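# Hold open the mouth of a clear plastic bag

## Task

Grip one lip of the clear, unsealed bag's opening and raise it away from the opposite lip, well above the top of the grey pan, so the opening hangs visibly open. At the end a gripper must still be holding that lip in place. The other arm must either be clear of the bag or also be gripping it; touching the bag without gripping counts against you.

## Robot and tools

Robot: two 6-joint arms with parallel-finger grippers, left_arm and right_arm. In the scene frame the origin is at table height midway between the nominal bases, +x points out over the table, +z is up, and left_arm sits on the +y side. Arm names do not match image left and right. Calibrated bases: left_arm at (-0.015, +0.256, +0.005) m and right_arm at (+0.011, -0.325, +0.029) m, both nearly unrotated with +z up. Each arm reports its gripper pose (end_effector_position in metres, end_effector_quat_wxyz) in its own base frame. That point lies between the finger pads, about 1 cm short of the tips. The fingers point along the gripper's +z axis and close along its y axis. Reported poses can be off by a few centimetres.

Command rows: every row has 14 plain numbers covering both arms, even if only one arm moves. The first 7 are left_arm and the next 7 are right_arm. Within each arm the order is elbow, waist, wrist roll, shoulder, wrist pitch, wrist yaw, then the gripper opening. This is not base-to-tip order. Joint numbers are absolute target angles in radians, in the same form as the Joint positions line. Stated ranges are: waist -2.618..3.054, shoulder 0..3.142, elbow 0..3.142, wrist pitch -1.571..1.571, wrist yaw -1.571..1.571, wrist roll -2.094..2.094. The true ends can differ from these by up to 0.059 rad. A target beyond that margin, and further out than the current angle, is rejected. A target beyond the true end is clipped, and the result then reports "joint sent to its limit". Opening is absolute on a scale from -1 (closed) to +1 (fully open). Writing 0 is a real command, so to keep a gripper as it is, repeat its current value.

execute_actions(actions, cameras): actions is a list of actions. Each action is a table of up to 15 rows, one row per 1/30 s step. If the table is short, its last row is held for the rest of the 15 steps. Each step's target can lead the measured angle by at most 0.339 rad on the three big joints and 2.2 rad on the wrist joints. Targets that would put a gripper more than 200 mm from where it is get scaled back. Far goals therefore need several actions. An empty list just returns the current state and images. cameras selects which images come back: leave it out or use ["all"] for all, [] for none.

move(target, speed, blend, opening_speed, blocking, cameras): plans joint-space paths to absolute targets. target is one 14-number row or a list of up to 15 rows, passed through in order within 10 s. speed is the peak rate in rad/s (0.01 to 12.57, default 0.5) of the joint with the farthest to go. It can be one value or one per target. blend, in rad, rounds off intermediate corners. opening_speed sets how fast the opening changes per second, 0.2 or more. The moves do not avoid obstacles or the other arm, and fast moves hit harder. The first row's openings are sent at the start; later rows' openings are sent after arrival. With blocking=false the call returns after about 0.5 s, and a new move replaces the running one. The result's "move:" line reports the outcome: done, off_target (at rest but more than 0.035 rad off), moving, held, or fault. limits=held means some steps were withheld. Neither done nor off_target tells you whether anything is in contact.

wait(seconds 0–10, cameras): lets the simulation run while holding the last commands. stop(cameras): brakes a running move. zoom_image(camera, region [x0,y0,x1,y1] pixels, at most 504x504): closer view of one camera's latest image. Camera names are cam_high, cam_low, cam_left_wrist and cam_right_wrist, each 672x504. Camera calibrations are supplied and accurate to a few mm near the image centre. read_manual(section) returns only licence texts. finished_scene(scene): ends the scene irreversibly; pass the current scene's number.

Results show Joint positions, Joint velocities, Joint targets (where the joints are currently being driven) and Joint torques, in the joint order above. The positions block ends with the finger gap in metres (0.093 when fully open), and the velocities block ends with its rate. "within noise" means the arm is still. Torques include the arm's own weight, carry offsets and noise, and joints 1, 2 and 4 wrap at ±28 N m. grip_measured is the finger motor reading on the -1..+1 scale. The pads meet at about -0.94, and each millimetre of object width adds about 0.0208. To hold something, keep sending the closing value; to release, send a value well above the width reading. A reading near -1 alone does not confirm a grip on something thin like a film. "joint command not followed" means the clearance check changed that arm's targets. Calls that run actions also list step-by-step joint positions.

Cautions: do not drop or fling the bag, and do not let anything leave the table. Avoid slamming, hard pushes, and any contact or grip between the two arms, which can fail the task. Never close one gripper on the other's fingers. Holding loads, staying stretched out, or pushing against something unreachable heats motors. A MOTOR HOT line appears at 75 °C; at 90 °C the arm folds up and stops working. Occasionally loose objects get nudged by something outside the robot. Keep grip commands steady while lifting the lip, and keep the idle arm off the bag.

Each tool is called after ">>>" as name(argument=value, ...), one argument or row to a line, values as JSON.

## Session

>>> execute_actions(
  actions=[],
)

Scene clock: 0.00 s.
left_arm: end_effector_position=(+0.3832, +0.0292, +0.1130) grip_measured=+1.000 end_effector_quat_wxyz=(+0.640, -0.070, +0.765, +0.025) | right_arm: end_effector_position=(+0.3845, -0.0126, +0.1220) grip_measured=+1.000 end_effector_quat_wxyz=(+0.650, +0.039, +0.758, -0.032)
Joint names: [elbow, waist, wrist roll, shoulder, wrist pitch, wrist yaw]
Joint positions: left_arm=[0.281 0.035 -0.07 1.588 1.127 -0.094 0.093] | right_arm=[0.282 0.019 0.02 1.57 1.133 0.119 0.093]
Joint velocities: within noise
Joint torques (N m): no reading
Motor temperatures (°C): left_arm=[32 28 28 31 30 25 24] | right_arm=[31 27 28 31 30 28 28]
Heat: left arm: 32 °C; right arm: 31 °C.
Joint targets: left_arm=[0.286 0.035 -0.070 1.584 1.127 -0.094] | right_arm=[0.292 0.019 0.020 1.560 1.150 0.119]
Tool commands: left_gripper/opening=+1.0 right_gripper/opening=+1.0

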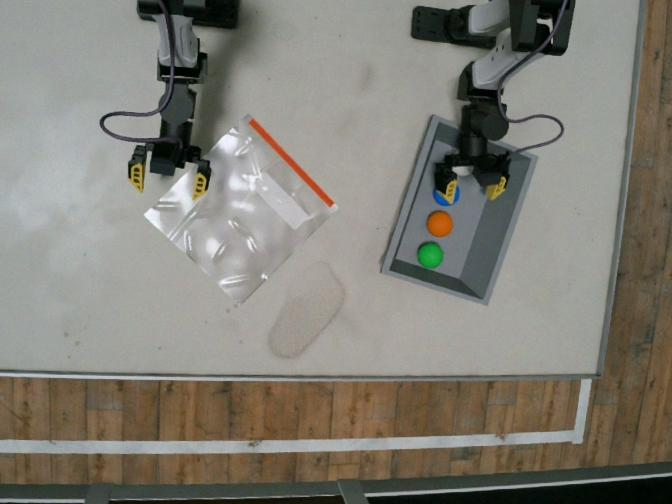

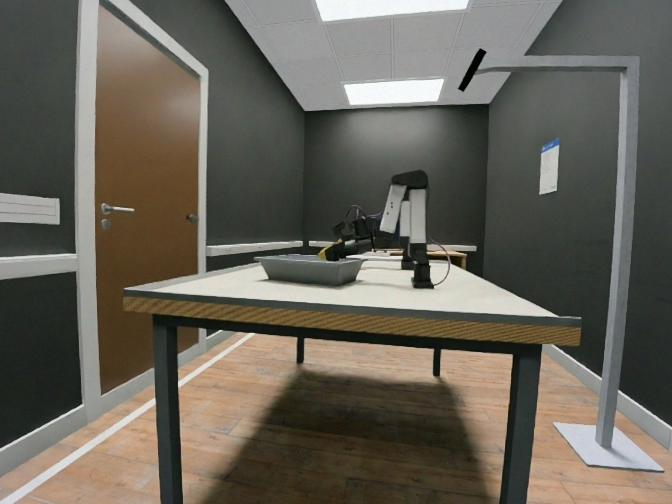

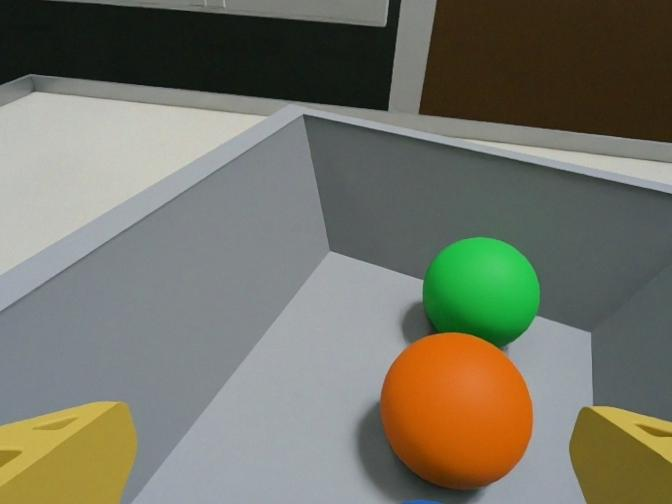

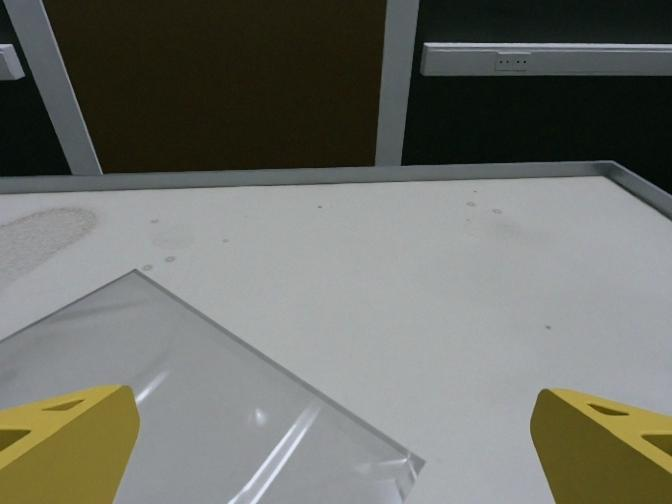

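>>> zoom_image(
  camera="cam_high",
  region=[130, 100, 350, 310],
)

Scaled by 2.291 from the camera's 672x504 image, which has a finer 960x720 frame.

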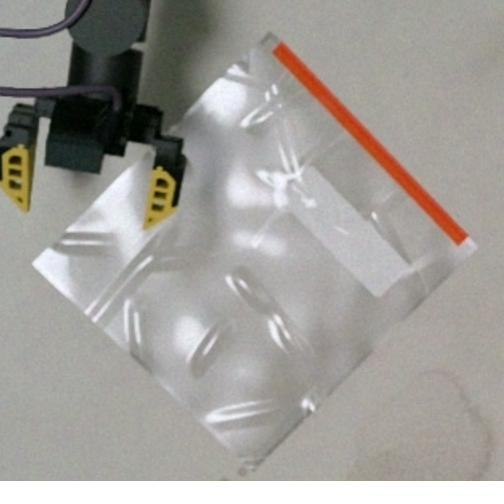

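>>> move(
  target=[0.286,0.035,-0.07,1.584,1.127,-0.094,1,1.501,0.632,0.0,1.797,-1.053,0.0,1],
  speed=0.9,
)

>>> zoom_image(
  camera="cam_right_wrist",
  region=[100, 0, 604, 504],
)

Scene clock: 29.87 s.
left_arm: end_effector_position=(+0.3832, +0.0292, +0.1130) grip_measured=+1.000 end_effector_quat_wxyz=(+0.640, -0.070, +0.765, +0.025) | right_arm: end_effector_position=(+0.3066, +0.2219, +0.1122) grip_measured=+1.000 end_effector_quat_wxyz=(+0.097, -0.304, +0.947, +0.028)
Joint names: [elbow, waist, wrist roll, shoulder, wrist pitch, wrist yaw]
Joint positions: left_arm=[0.281 0.035 -0.07 1.588 1.127 -0.094 0.093] | right_arm=[1.47 0.63 0.009 1.795 -1.044 0.008 0.093]
Joint velocities: within noise
Joint torques (N m): left_arm=[5.79 0.08 -0.06 -5.57 2.12 -0.05] | right_arm=[7.45 0.02 -0.11 -7.94 0.67 -0.07]
Motor temperatures (°C): left_arm=[33 28 28 33 35 25 24] | right_arm=[34 27 28 33 36 28 28]
Heat: left arm: 35 °C; right arm: 36 °C.
Joint targets: left_arm=[0.286 0.035 -0.070 1.584 1.127 -0.094] | right_arm=[1.501 0.632 0.000 1.797 -1.053 0.000]
move: done
camera_calibration:
cam_right_wrist: T_world_to_cam=[[0.614701, -0.788329, 0.026093, -0.0189668], [-0.779653, -0.602257, 0.171545, 0.397522], [-0.11952, -0.125793, -0.984831, 0.255093], [0, 0, 0, 1]] pos_world=[0.352077, 0.256548, 0.183525]

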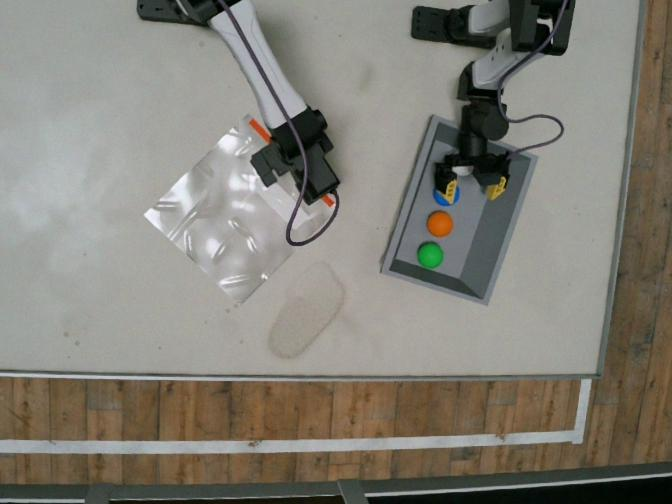

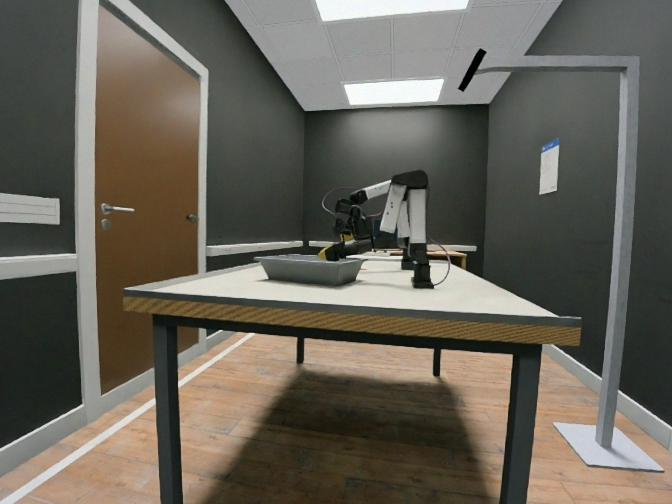

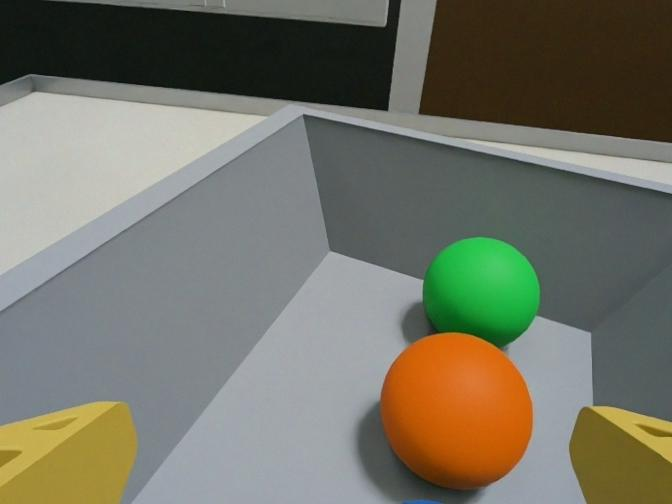

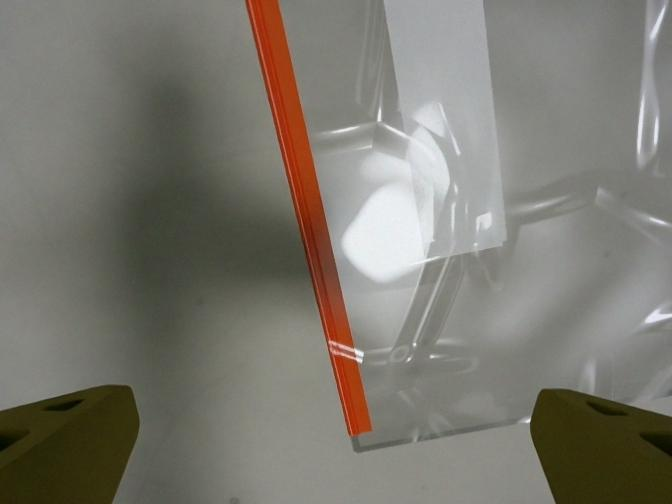

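Scaled by 1.000.

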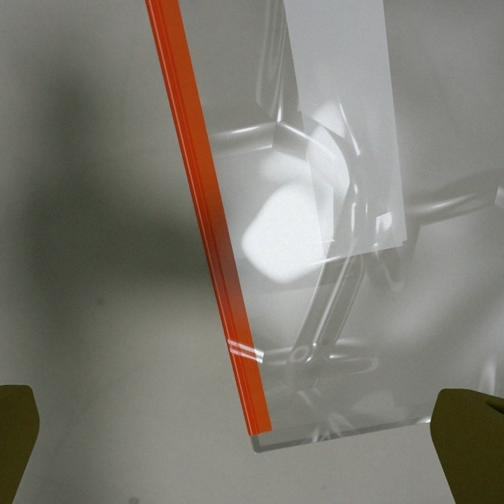

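>>> zoom_image(
  camera="cam_right_wrist",
  region=[230, 240, 430, 460],
)

>>> zoom_image(
  camera="cam_right_wrist",
  region=[220, 0, 420, 200],
)

>>> zoom_image(
  camera="cam_high",
  region=[140, 160, 260, 310],
)

Scaled by 2.291 from the camera's 672x504 image, which has a finer 960x720 frame.

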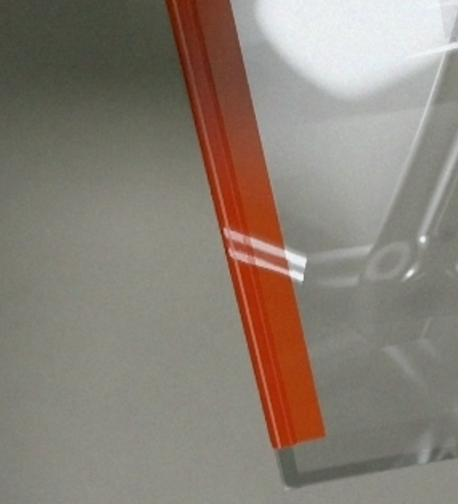

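Scaled by 2.520 from the camera's 672x504 image, which has a finer 960x720 frame.

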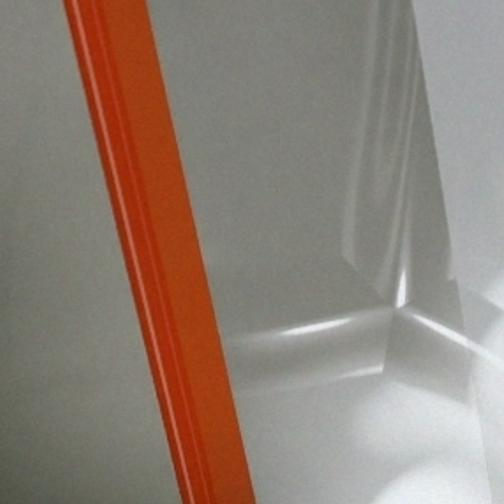

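Scaled by 3.360 from the camera's 672x504 image, which has a finer 960x720 frame.

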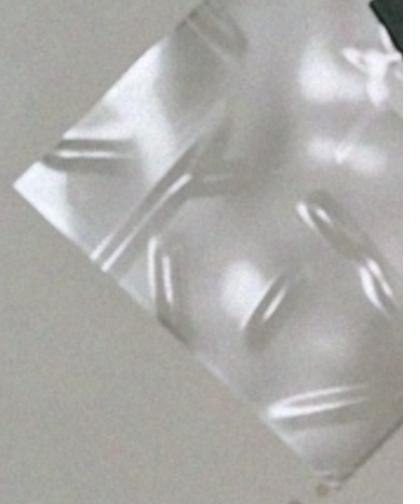

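>>> move(
  target=[0.286,0.035,-0.07,1.584,1.127,-0.094,1,1.58,0.07,0.0,1.799,-0.981,0.0,1],
  speed=0.8,
  cameras=["cam_right_wrist"],
)

>>> zoom_image(
  camera="cam_right_wrist",
  region=[0, 0, 504, 400],
)

Scene clock: 47.93 s.
left_arm: end_effector_position=(+0.3832, +0.0292, +0.1130) grip_measured=+1.000 end_effector_quat_wxyz=(+0.640, -0.070, +0.765, +0.025) | right_arm: end_effector_position=(+0.4065, +0.0249, +0.1393) grip_measured=+1.000 end_effector_quat_wxyz=(+0.160, -0.027, +0.987, +0.004)
Joint names: [elbow, waist, wrist roll, shoulder, wrist pitch, wrist yaw]
Joint positions: left_arm=[0.281 0.035 -0.07 1.588 1.127 -0.094 0.093] | right_arm=[1.548 0.062 0.008 1.795 -1.003 0.003 0.093]
Joint velocities: within noise
Joint torques (N m): left_arm=[5.81 0.08 -0.06 -5.56 2.12 -0.04] | right_arm=[7.69 0.54 -0.09 -7.97 1.23 -0.03]
Motor temperatures (°C): left_arm=[34 28 28 33 36 25 24] | right_arm=[36 27 28 35 33 28 28]
Heat: left arm: 36 °C; right arm: 36 °C.
Joint targets: left_arm=[0.286 0.035 -0.070 1.584 1.127 -0.094] | right_arm=[1.580 0.070 0.000 1.799 -0.981 0.000]
move: done
camera_calibration:
cam_right_wrist: T_world_to_cam=[[0.0942133, -0.995226, 0.0254591, -0.0195429], [-0.994264, -0.0927603, 0.0532401, 0.443077], [-0.0506244, -0.030329, -0.998257, 0.24051], [0, 0, 0, 1]] pos_world=[0.454553, 0.0289448, 0.216999]
Images, in order (width x height): cam_right_wrist 672x504.

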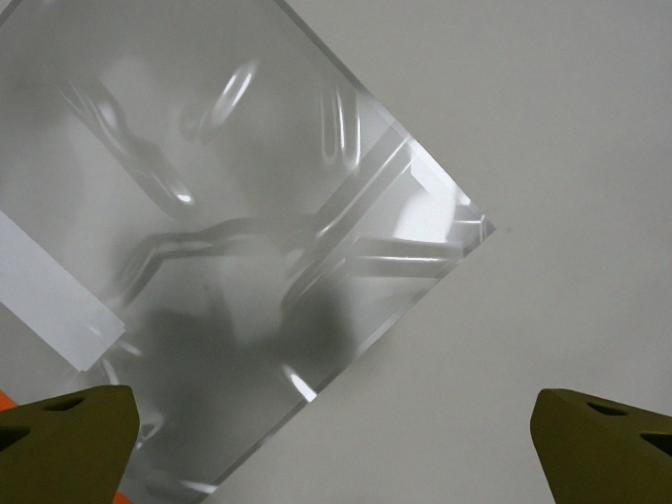

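Scaled by 1.000.

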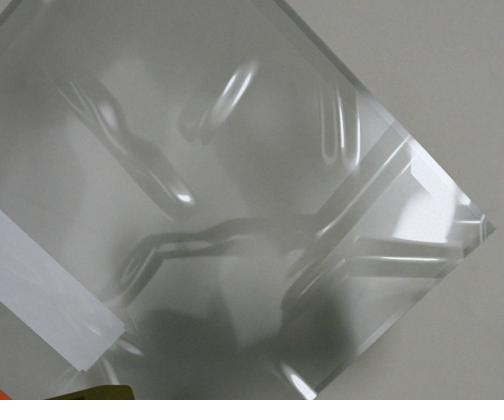

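>>> zoom_image(
  camera="cam_right_wrist",
  region=[250, 0, 510, 250],
)

>>> zoom_image(
  camera="cam_right_wrist",
  region=[180, 220, 500, 500],
)

Scaled by 1.938 from the camera's 672x504 image, which has a finer 960x720 frame.

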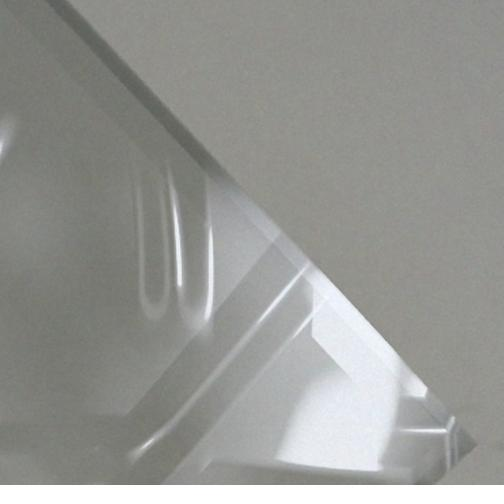

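Scaled by 1.575 from the camera's 672x504 image, which has a finer 960x720 frame.

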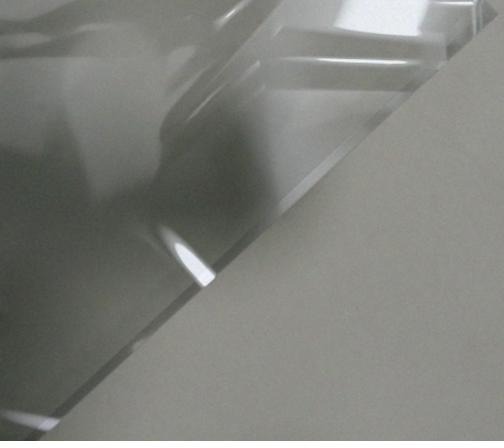

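>>> move(
  target=[
    [0.9,0.035,-0.07,1.584,0.6,-0.094,1,1.58,0.07,0.0,1.799,-0.981,0.0,1],
    [0.7,-0.813,0,1.584,0.8,0,1,1.58,0.07,0.0,1.799,-0.981,0.0,1],
    [0.205,-0.813,0,1.556,1.051,0,1,1.58,0.07,0.0,1.799,-0.981,0.0,1],
  ],
  speed=0.9,
  blend=0.1,
)

>>> zoom_image(
  camera="cam_left_wrist",
  region=[100, 50, 500, 350],
)

Scene clock: 71.40 s.
left_arm: end_effector_position=(+0.2474, -0.2607, +0.0720) grip_measured=+1.000 end_effector_quat_wxyz=(+0.534, +0.317, +0.749, -0.230) | right_arm: end_effector_position=(+0.4065, +0.0255, +0.1393) grip_measured=+1.000 end_effector_quat_wxyz=(+0.160, -0.028, +0.987, +0.004)
Joint names: [elbow, waist, wrist roll, shoulder, wrist pitch, wrist yaw]
Joint positions: left_arm=[0.211 -0.814 -0.008 1.572 1.032 -0.006 0.093] | right_arm=[1.548 0.064 0.008 1.795 -1.003 0.003 0.093]
Joint velocities: within noise
Joint torques (N m): left_arm=[4.46 0.18 0.04 -6.19 2.29 0.02] | right_arm=[7.68 0.44 -0.08 -7.98 1.22 -0.01]
Motor temperatures (°C): left_arm=[34 28 28 34 37 25 24] | right_arm=[38 27 28 37 33 28 28]
Heat: left arm: 37 °C; right arm: 38 °C.
Joint targets: left_arm=[0.205 -0.813 0.000 1.556 1.051 0.000] | right_arm=[1.580 0.070 0.000 1.799 -0.981 0.000]
move: done
camera_calibration:
cam_left_wrist: T_world_to_cam=[[-0.707597, -0.706586, -0.0065679, -0.00236914], [-0.470817, 0.478381, -0.741271, 0.336993], [0.526914, -0.521429, -0.671174, -0.136139], [0, 0, 0, 1]] pos_world=[0.228719, -0.233872, 0.158414]
cam_right_wrist: T_world_to_cam=[[0.0957157, -0.995081, 0.0255349, -0.0195489], [-0.994142, -0.0942689, 0.0528623, 0.443214], [-0.0501951, -0.030445, -0.998275, 0.240344], [0, 0, 0, 1]] pos_world=[0.454553, 0.0296458, 0.216999]

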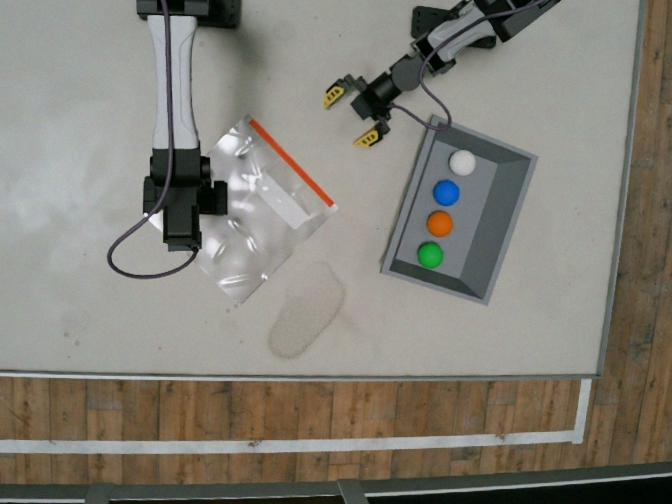

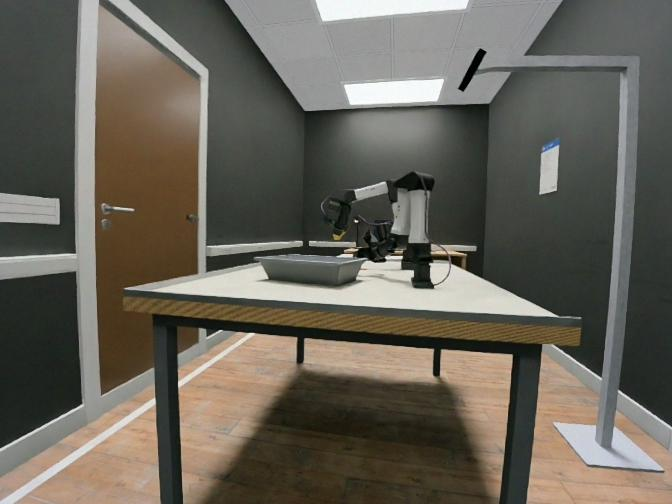

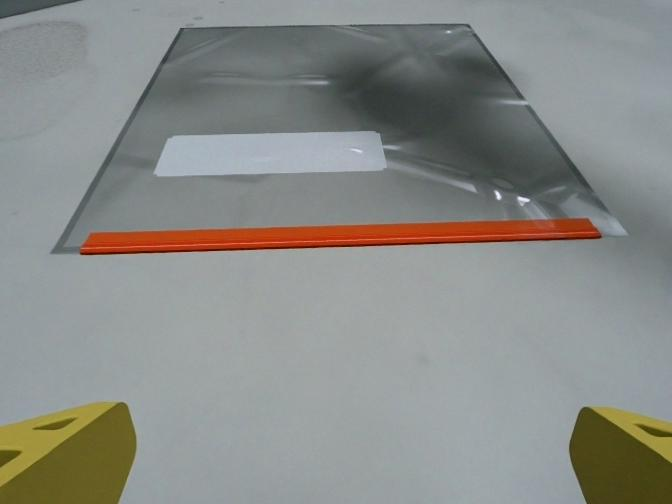

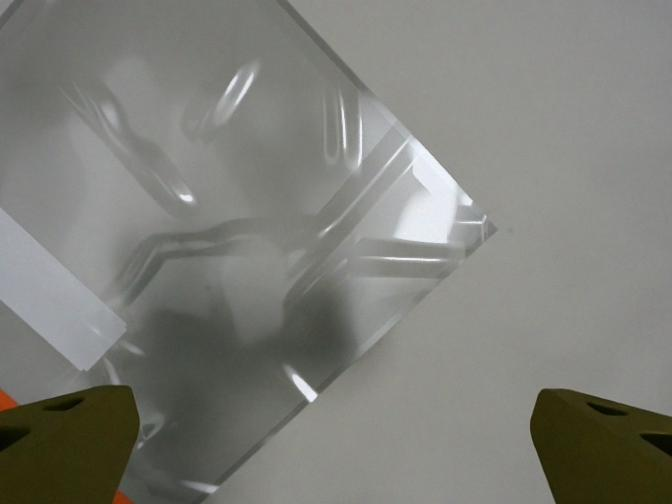

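Scaled by 1.260 from the camera's 672x504 image, which has a finer 960x720 frame.

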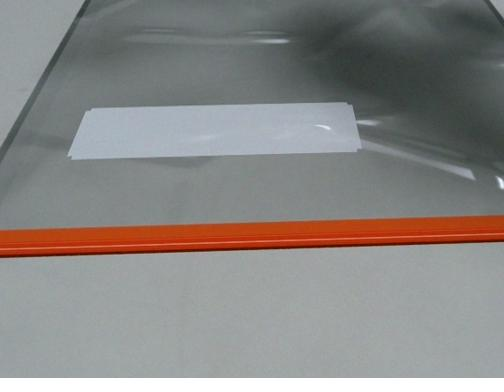

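>>> move(
  target=[0.205,-0.813,0,1.556,1.051,0,1,2.058,-0.02,0.0,2.223,-1.48,0.0,1],
  speed=0.7,
  cameras=["cam_right_wrist"],
)

>>> zoom_image(
  camera="cam_right_wrist",
  region=[200, 100, 550, 400],
)

Scene clock: 83.03 s.
left_arm: end_effector_position=(+0.2474, -0.2607, +0.0721) grip_measured=+1.000 end_effector_quat_wxyz=(+0.534, +0.317, +0.749, -0.230) | right_arm: end_effector_position=(+0.4100, -0.0076, +0.0917) grip_measured=+1.000 end_effector_quat_wxyz=(-0.047, +0.012, +0.999, -0.001)
Joint names: [elbow, waist, wrist roll, shoulder, wrist pitch, wrist yaw]
Joint positions: left_arm=[0.211 -0.814 -0.008 1.572 1.032 -0.006 0.093] | right_arm=[2.028 -0.017 0.008 2.227 -1.467 0.003 0.093]
Joint velocities: within noise
Joint torques (N m): left_arm=[4.48 0.17 0.04 -6.2 2.28 0.02] | right_arm=[6.95 -0.42 -0.08 -11.12 -0.02 -0.01]
Motor temperatures (°C): left_arm=[34 28 28 34 37 25 24] | right_arm=[39 27 28 38 33 28 28]
Heat: left arm: 37 °C; right arm: 39 °C.
Joint targets: left_arm=[0.205 -0.813 0.000 1.556 1.051 0.000] | right_arm=[2.058 -0.020 0.000 2.223 -1.480 0.000]
move: done
camera_calibration:
cam_right_wrist: T_world_to_cam=[[0.0221605, -0.9997, 0.010451, -0.0201568], [-0.891945, -0.0150478, 0.451893, 0.368171], [-0.4516, -0.0193359, -0.892011, 0.346902], [0, 0, 0, 1]] pos_world=[0.485496, -0.0079029, 0.143278]
Images, in order (width x height): cam_right_wrist 672x504.

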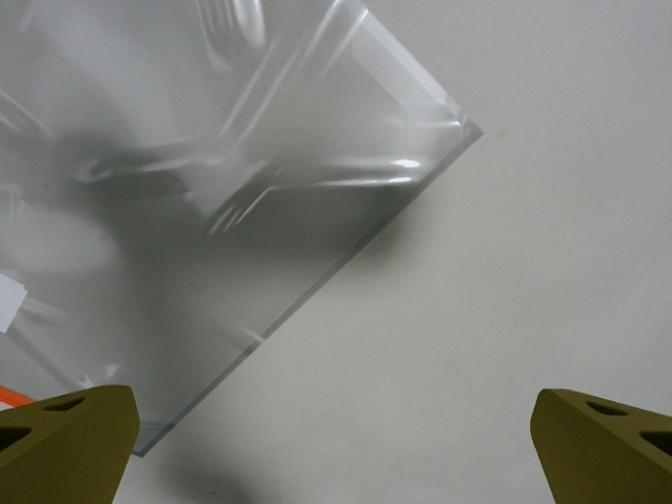

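Scaled by 1.440 from the camera's 672x504 image, which has a finer 960x720 frame.

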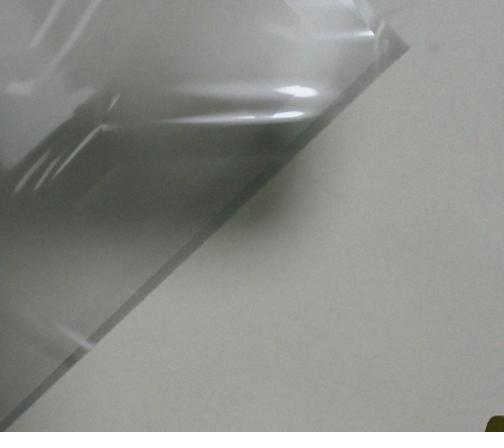

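>>> zoom_image(
  camera="cam_right_wrist",
  region=[330, 0, 500, 160],
)

>>> zoom_image(
  camera="cam_left_wrist",
  region=[130, 10, 560, 130],
)

>>> zoom_image(
  camera="cam_left_wrist",
  region=[30, 200, 160, 270],
)

>>> zoom_image(
  camera="cam_left_wrist",
  region=[510, 180, 640, 260],
)

Scaled by 2.965 from the camera's 672x504 image, which has a finer 960x720 frame.

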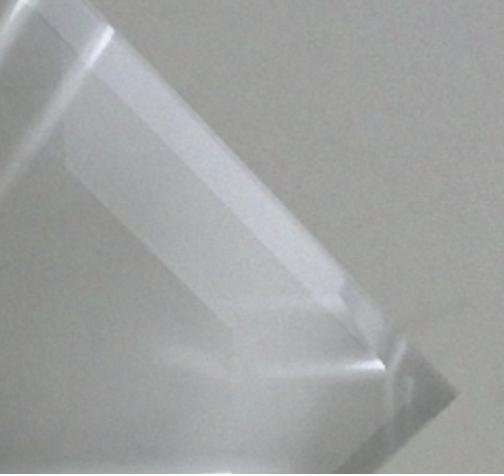

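This scene's latest camera images include none from cam_left_wrist. They are from: cam_right_wrist. cam_left_wrist's image comes with the result of a call that names it in "cameras".

This scene's latest camera images include none from cam_left_wrist. They are from: cam_right_wrist. cam_left_wrist's image comes with the result of a call that names it in "cameras".

This scene's latest camera images include none from cam_left_wrist. They are from: cam_right_wrist. cam_left_wrist's image comes with the result of a call that names it in "cameras".

>>> move(
  target=[
    [0.205,-0.813,0,1.556,1.051,0,1,2.345,-0.016,0.72,2.524,-1.37,0.0,-0.1],
    [0.205,-0.813,0,1.556,1.051,0,1,2.247,-0.016,0.72,2.534,-1.26,0.0,-0.1],
  ],
  speed=0.6,
)

>>> zoom_image(
  camera="cam_right_wrist",
  region=[100, 100, 600, 504],
)

Scene clock: 102.80 s.
left_arm: end_effector_position=(+0.2474, -0.2607, +0.0721) grip_measured=+1.000 end_effector_quat_wxyz=(+0.534, +0.317, +0.749, -0.230) | right_arm: end_effector_position=(+0.4904, -0.0090, +0.0086) grip_measured=-0.098 end_effector_quat_wxyz=(+0.003, +0.356, +0.935, -0.001)
Joint names: [elbow, waist, wrist roll, shoulder, wrist pitch, wrist yaw]
Joint positions: left_arm=[0.211 -0.814 -0.008 1.572 1.032 -0.006 0.093] | right_arm=[2.25 -0.017 0.71 2.539 -1.278 0.003 0.04]
Joint velocities: within noise
Joint torques (N m): left_arm=[4.48 0.2 0.04 -6.2 2.28 0.02] | right_arm=[4.44 -0.02 0.07 -13.07 0.52 0.03]
Motor temperatures (°C): left_arm=[34 28 28 34 38 25 24] | right_arm=[40 27 28 43 32 28 28]
Heat: left arm: 38 °C; right arm: 43 °C.
Joint targets: left_arm=[0.205 -0.813 0.000 1.556 1.051 0.000] | right_arm=[2.247 -0.016 0.720 2.534 -1.260 0.000]
move: done
camera_calibration:
cam_left_wrist: T_world_to_cam=[[-0.707593, -0.706589, -0.00656848, -0.00237006], [-0.470423, 0.477987, -0.741775, 0.336964], [0.52727, -0.521785, -0.670616, -0.136324], [0, 0, 0, 1]] pos_world=[0.228719, -0.233871, 0.158515]
cam_right_wrist: T_world_to_cam=[[-0.630096, -0.776445, 0.0106063, 0.299457], [-0.722038, 0.59086, 0.359925, 0.400369], [-0.285729, 0.219129, -0.932921, 0.230244], [0, 0, 0, 1]] pos_world=[0.543555, -0.0545028, 0.067521]

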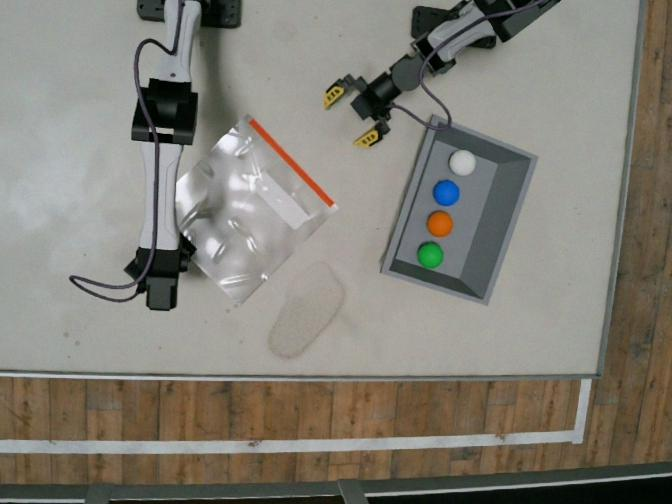

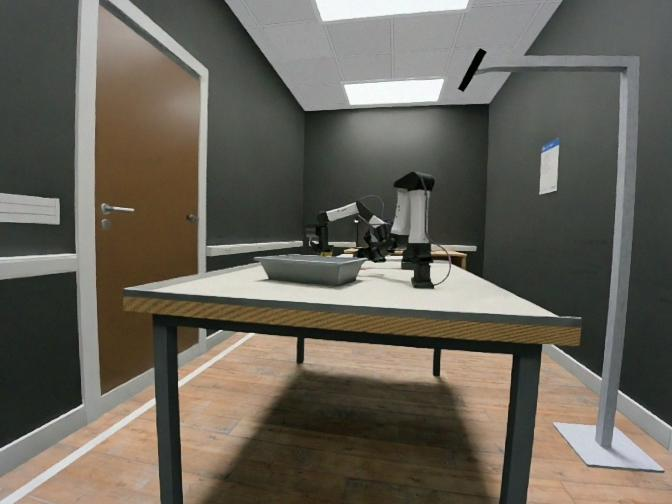

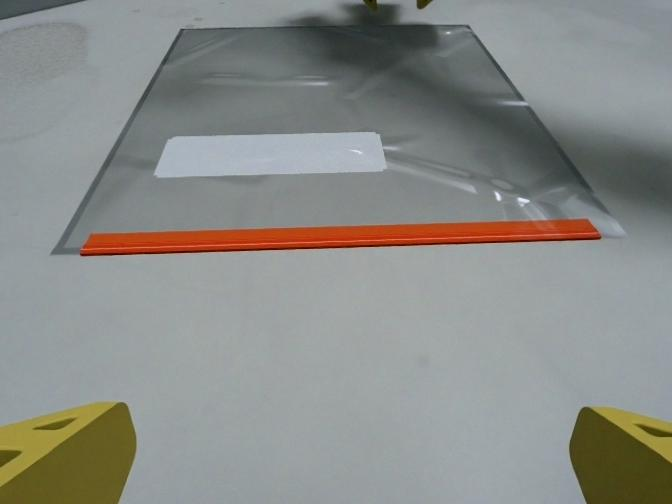

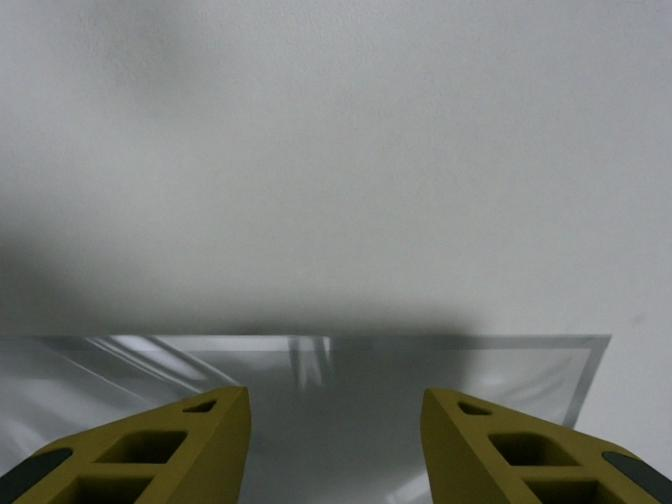

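Scaled by 1.008 from the camera's 672x504 image, which has a finer 960x720 frame.

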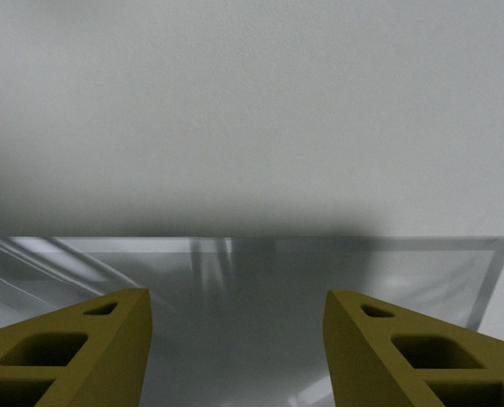

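>>> zoom_image(
  camera="cam_left_wrist",
  region=[30, 190, 160, 270],
)

>>> zoom_image(
  camera="cam_left_wrist",
  region=[510, 180, 640, 260],
)

>>> zoom_image(
  camera="cam_right_wrist",
  region=[200, 310, 420, 420],
)

>>> zoom_image(
  camera="cam_right_wrist",
  region=[460, 310, 640, 440],
)

Scaled by 3.877 from the camera's 672x504 image, which has a finer 960x720 frame.

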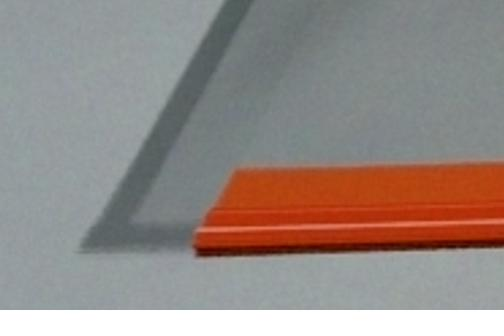

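Scaled by 3.877 from the camera's 672x504 image, which has a finer 960x720 frame.

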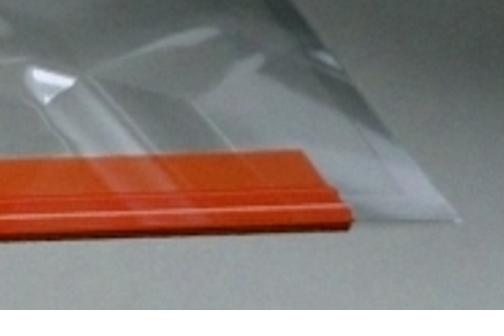

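Scaled by 2.291 from the camera's 672x504 image, which has a finer 960x720 frame.

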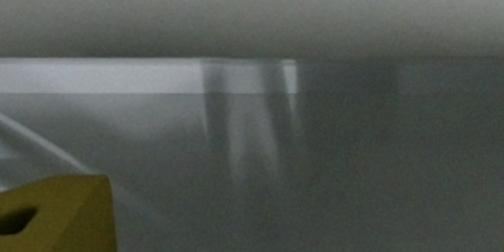

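Scaled by 2.800 from the camera's 672x504 image, which has a finer 960x720 frame.

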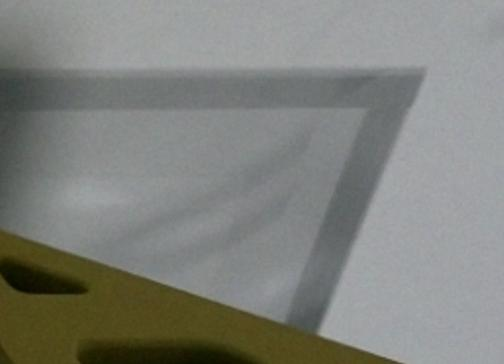

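>>> move(
  target=[0.205,-0.813,0,1.556,1.051,0,1,2.175,-0.016,0.72,2.544,-1.183,0.0,-0.1],
  speed=0.15,
  cameras=["cam_right_wrist"],
)

>>> move(
  target=[0.205,-0.813,0,1.556,1.051,0,1,2.153,-0.016,0.72,2.547,-1.158,0.0,-0.1],
  speed=0.1,
  cameras=["cam_right_wrist","cam_left_wrist"],
)

Scene clock: 115.87 s.
left_arm: end_effector_position=(+0.2474, -0.2607, +0.0721) grip_measured=+1.000 end_effector_quat_wxyz=(+0.534, +0.317, +0.749, -0.230) | right_arm: end_effector_position=(+0.4905, -0.0090, -0.0082) grip_measured=-0.098 end_effector_quat_wxyz=(+0.005, +0.356, +0.934, +0.000)
Joint names: [elbow, waist, wrist roll, shoulder, wrist pitch, wrist yaw]
Joint positions: left_arm=[0.211 -0.814 -0.008 1.572 1.032 -0.006 0.093] | right_arm=[2.185 -0.017 0.711 2.54 -1.206 0.003 0.04]
Joint velocities: within noise
Joint torques (N m): left_arm=[4.49 0.18 0.04 -6.19 2.28 0.03] | right_arm=[3.89 -0.05 0.08 -12.29 0.6 0.03]
Motor temperatures (°C): left_arm=[34 27 28 34 39 25 24] | right_arm=[39 27 28 44 32 27 28]
Heat: left arm: 39 °C; right arm: 44 °C.
Joint targets: left_arm=[0.205 -0.813 0.000 1.556 1.051 0.000] | right_arm=[2.175 -0.016 0.720 2.544 -1.183 0.000]
move: done
camera_calibration:
cam_right_wrist: T_world_to_cam=[[-0.630445, -0.776202, 0.00698839, 0.299834], [-0.723719, 0.591025, 0.356259, 0.407238], [-0.280659, 0.219544, -0.934361, 0.212017], [0, 0, 0, 1]] pos_world=[0.543259, -0.0545028, 0.0509228]
Images, in order (width x height): cam_right_wrist 672x504.

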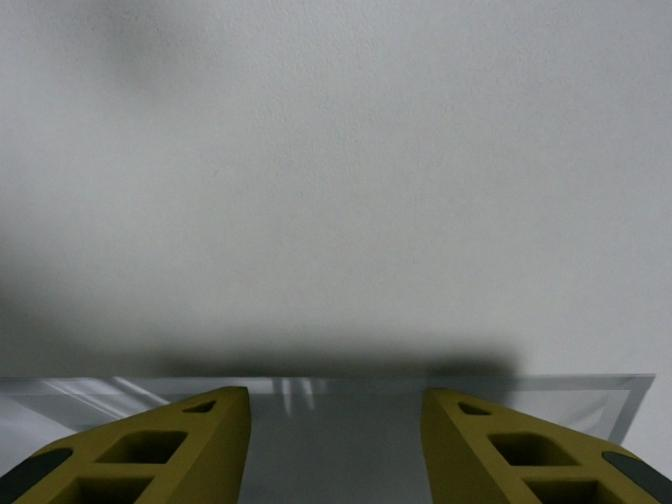

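Scene clock: 116.57 s.
left_arm: end_effector_position=(+0.2474, -0.2607, +0.0722) grip_measured=+1.000 end_effector_quat_wxyz=(+0.534, +0.317, +0.749, -0.231) | right_arm: end_effector_position=(+0.4907, -0.0088, -0.0097) grip_measured=-0.098 end_effector_quat_wxyz=(+0.006, +0.356, +0.934, +0.001)
Joint names: [elbow, waist, wrist roll, shoulder, wrist pitch, wrist yaw]
Joint positions: left_arm=[0.211 -0.814 -0.008 1.572 1.033 -0.006 0.093] | right_arm=[2.179 -0.017 0.711 2.54 -1.199 0.002 0.04]
Joint velocities: within noise
Joint torques (N m): left_arm=[4.46 0.2 0.04 -6.22 2.28 0.03] | right_arm=[2.65 -0.03 0.08 -12.01 0.8 0.03]
Motor temperatures (°C): left_arm=[34 27 28 34 39 25 24] | right_arm=[39 27 28 44 32 27 28]
Heat: left arm: 39 °C; right arm: 44 °C.
Joint targets: left_arm=[0.205 -0.813 0.000 1.556 1.051 0.000] | right_arm=[2.153 -0.016 0.720 2.547 -1.158 0.000]
move: off_target (right_arm); right_arm: the wrist pitch is farthest, 0.041 rad from its target
camera_calibration:
cam_left_wrist: T_world_to_cam=[[-0.707591, -0.706591, -0.00656883, -0.00237021], [-0.470207, 0.477771, -0.742052, 0.336982], [0.527466, -0.521981, -0.67031, -0.136396], [0, 0, 0, 1]] pos_world=[0.228718, -0.233871, 0.158615]
cam_right_wrist: T_world_to_cam=[[-0.6304, -0.776251, 0.00548212, 0.300033], [-0.724314, 0.590732, 0.355535, 0.408093], [-0.279223, 0.220158, -0.934647, 0.209982], [0, 0, 0, 1]] pos_world=[0.54336, -0.0544023, 0.0495232]
Images, in order (width x height): cam_left_wrist 672x504, cam_right_wrist 672x504.

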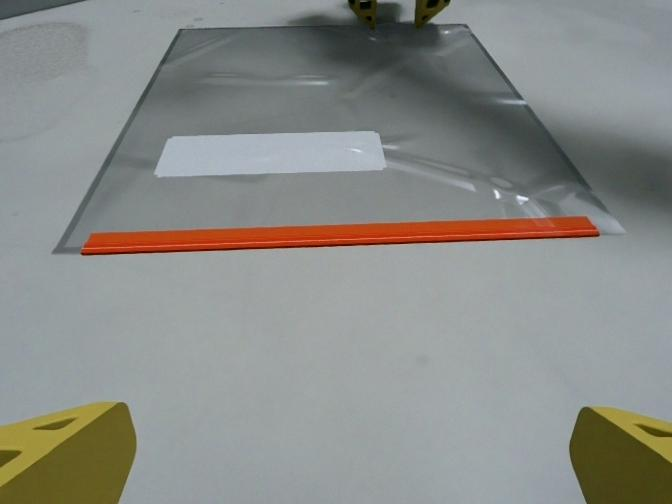

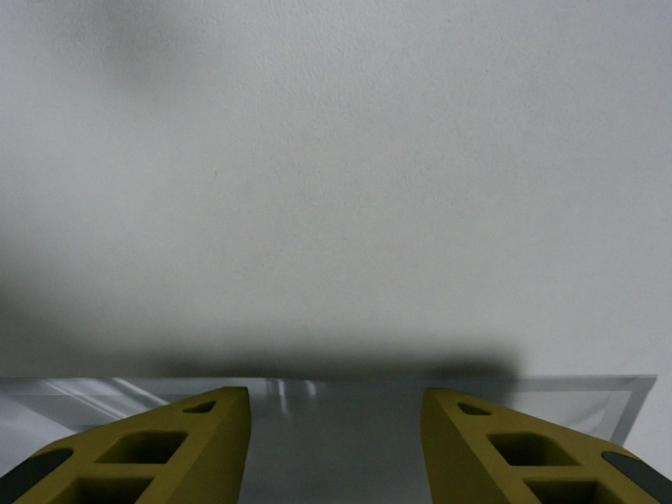

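>>> move(
  target=[0.205,-0.813,0,1.556,1.051,0,1,2.153,-0.016,0.72,2.547,-1.158,0.0,-1],
  opening_speed=0.5,
  cameras=["cam_right_wrist","cam_left_wrist"],
)

>>> move(
  target=[0.205,-0.813,0,1.556,1.051,0,1,2.31,-0.016,0.72,2.53,-1.33,0.0,-1],
  speed=0.15,
  cameras=["cam_right_wrist","cam_left_wrist"],
)

Scene clock: 121.07 s.
left_arm: end_effector_position=(+0.2474, -0.2607, +0.0722) grip_measured=+1.000 end_effector_quat_wxyz=(+0.534, +0.317, +0.749, -0.231) | right_arm: end_effector_position=(+0.4949, -0.0079, -0.0096) grip_measured=-0.984 end_effector_quat_wxyz=(+0.013, +0.356, +0.934, +0.007)
Joint names: [elbow, waist, wrist roll, shoulder, wrist pitch, wrist yaw]
Joint positions: left_arm=[0.211 -0.814 -0.008 1.572 1.033 -0.006 0.093] | right_arm=[2.179 -0.017 0.711 2.54 -1.182 -0.004 0]
Joint velocities: within noise
Joint torques (N m): left_arm=[4.46 0.18 0.04 -6.22 2.28 0.02] | right_arm=[2.66 -0.02 0.08 -12.03 0.65 0.09]
Motor temperatures (°C): left_arm=[34 27 28 34 39 25 24] | right_arm=[38 27 28 45 32 27 28]
Heat: left arm: 39 °C; right arm: 45 °C.
Joint targets: left_arm=[0.205 -0.813 0.000 1.556 1.051 0.000] | right_arm=[2.153 -0.016 0.720 2.547 -1.158 0.000]
move: done
camera_calibration:
cam_left_wrist: T_world_to_cam=[[-0.707591, -0.706591, -0.00656883, -0.00237021], [-0.470207, 0.477771, -0.742052, 0.336982], [0.527466, -0.521981, -0.67031, -0.136396], [0, 0, 0, 1]] pos_world=[0.228718, -0.233871, 0.158615]
cam_right_wrist: T_world_to_cam=[[-0.630275, -0.776308, -0.00992817, 0.303226], [-0.730446, 0.588611, 0.346389, 0.413474], [-0.263061, 0.225572, -0.938038, 0.203126], [0, 0, 0, 1]] pos_world=[0.546571, -0.0537983, 0.0503277]
Images, in order (width x height): cam_left_wrist 672x504, cam_right_wrist 672x504.

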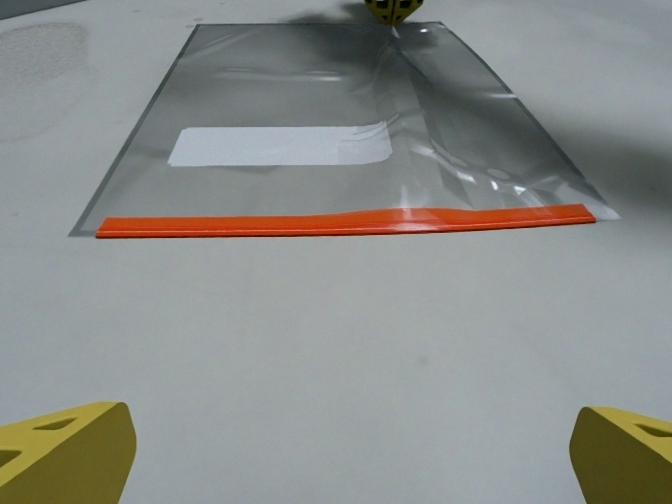

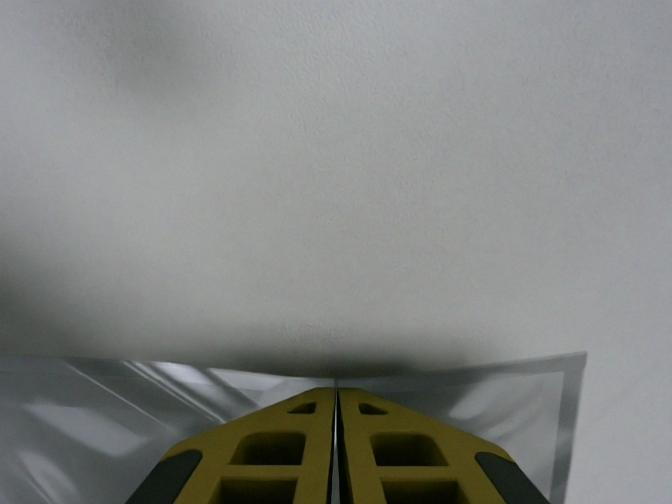

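Scene clock: 122.80 s.
left_arm: end_effector_position=(+0.2474, -0.2607, +0.0722) grip_measured=+1.000 end_effector_quat_wxyz=(+0.534, +0.317, +0.749, -0.231) | right_arm: end_effector_position=(+0.4883, -0.0078, +0.0159) grip_measured=-0.984 end_effector_quat_wxyz=(-0.003, +0.356, +0.934, +0.001)
Joint names: [elbow, waist, wrist roll, shoulder, wrist pitch, wrist yaw]
Joint positions: left_arm=[0.211 -0.814 -0.008 1.572 1.033 -0.006 0.093] | right_arm=[2.28 -0.017 0.711 2.539 -1.317 -0.004 0]
Joint velocities: within noise
Joint torques (N m): left_arm=[4.46 0.18 0.04 -6.2 2.28 0.02] | right_arm=[7.01 -0.02 0.08 -13.45 0.16 0.1]
Motor temperatures (°C): left_arm=[34 27 28 34 39 25 24] | right_arm=[38 27 28 45 32 27 28]
Heat: left arm: 39 °C; right arm: 45 °C.
Joint targets: left_arm=[0.205 -0.813 0.000 1.556 1.051 0.000] | right_arm=[2.310 -0.016 0.720 2.530 -1.330 0.000]
move: done
camera_calibration:
cam_left_wrist: T_world_to_cam=[[-0.707591, -0.706591, -0.00656883, -0.00237021], [-0.470207, 0.477771, -0.742052, 0.336982], [0.527466, -0.521981, -0.67031, -0.136396], [0, 0, 0, 1]] pos_world=[0.228718, -0.233871, 0.158615]
cam_right_wrist: T_world_to_cam=[[-0.630307, -0.776264, 0.0112959, 0.299075], [-0.718087, 0.588475, 0.371548, 0.393303], [-0.295066, 0.226078, -0.928345, 0.24067], [0, 0, 0, 1]] pos_world=[0.541948, -0.053698, 0.0739152]
Images, in order (width x height): cam_left_wrist 672x504, cam_right_wrist 672x504.

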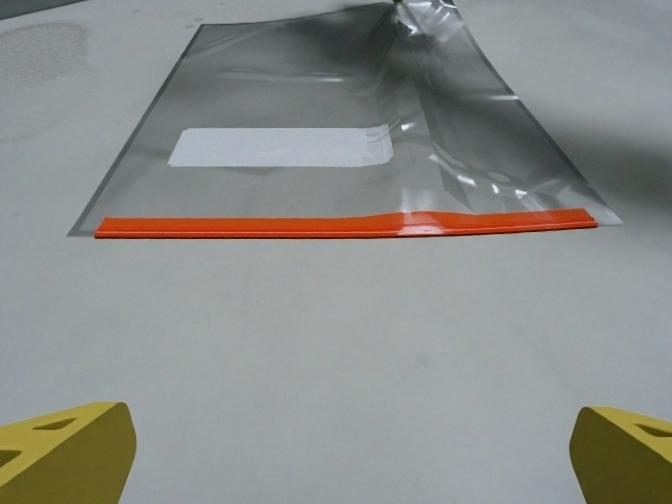

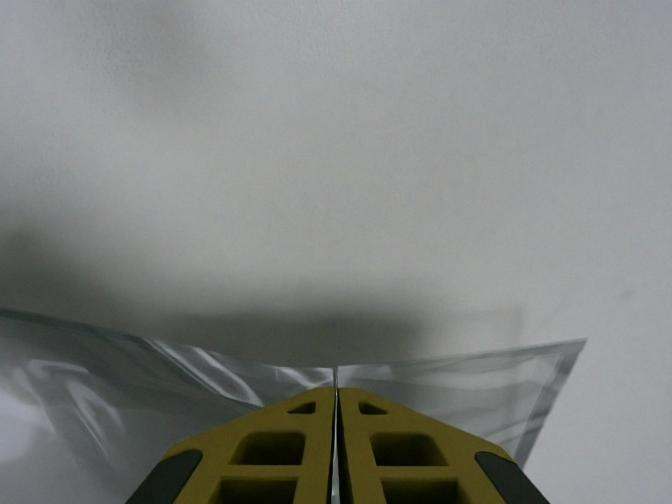

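>>> zoom_image(
  camera="cam_right_wrist",
  region=[380, 270, 640, 470],
)

>>> zoom_image(
  camera="cam_left_wrist",
  region=[180, 0, 560, 160],
)

Scaled by 1.938 from the camera's 672x504 image, which has a finer 960x720 frame.

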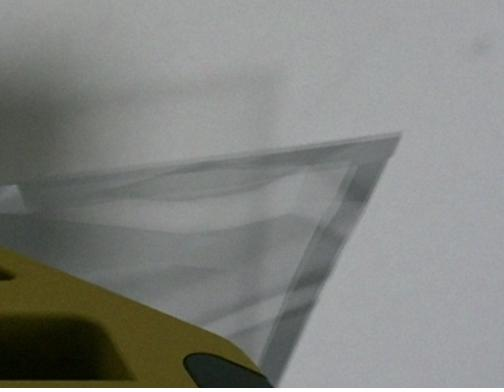

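Scaled by 1.326 from the camera's 672x504 image, which has a finer 960x720 frame.

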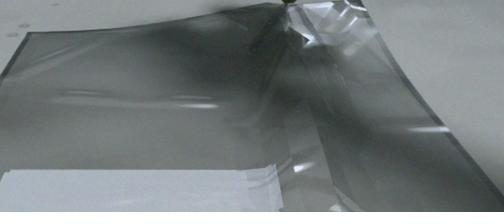

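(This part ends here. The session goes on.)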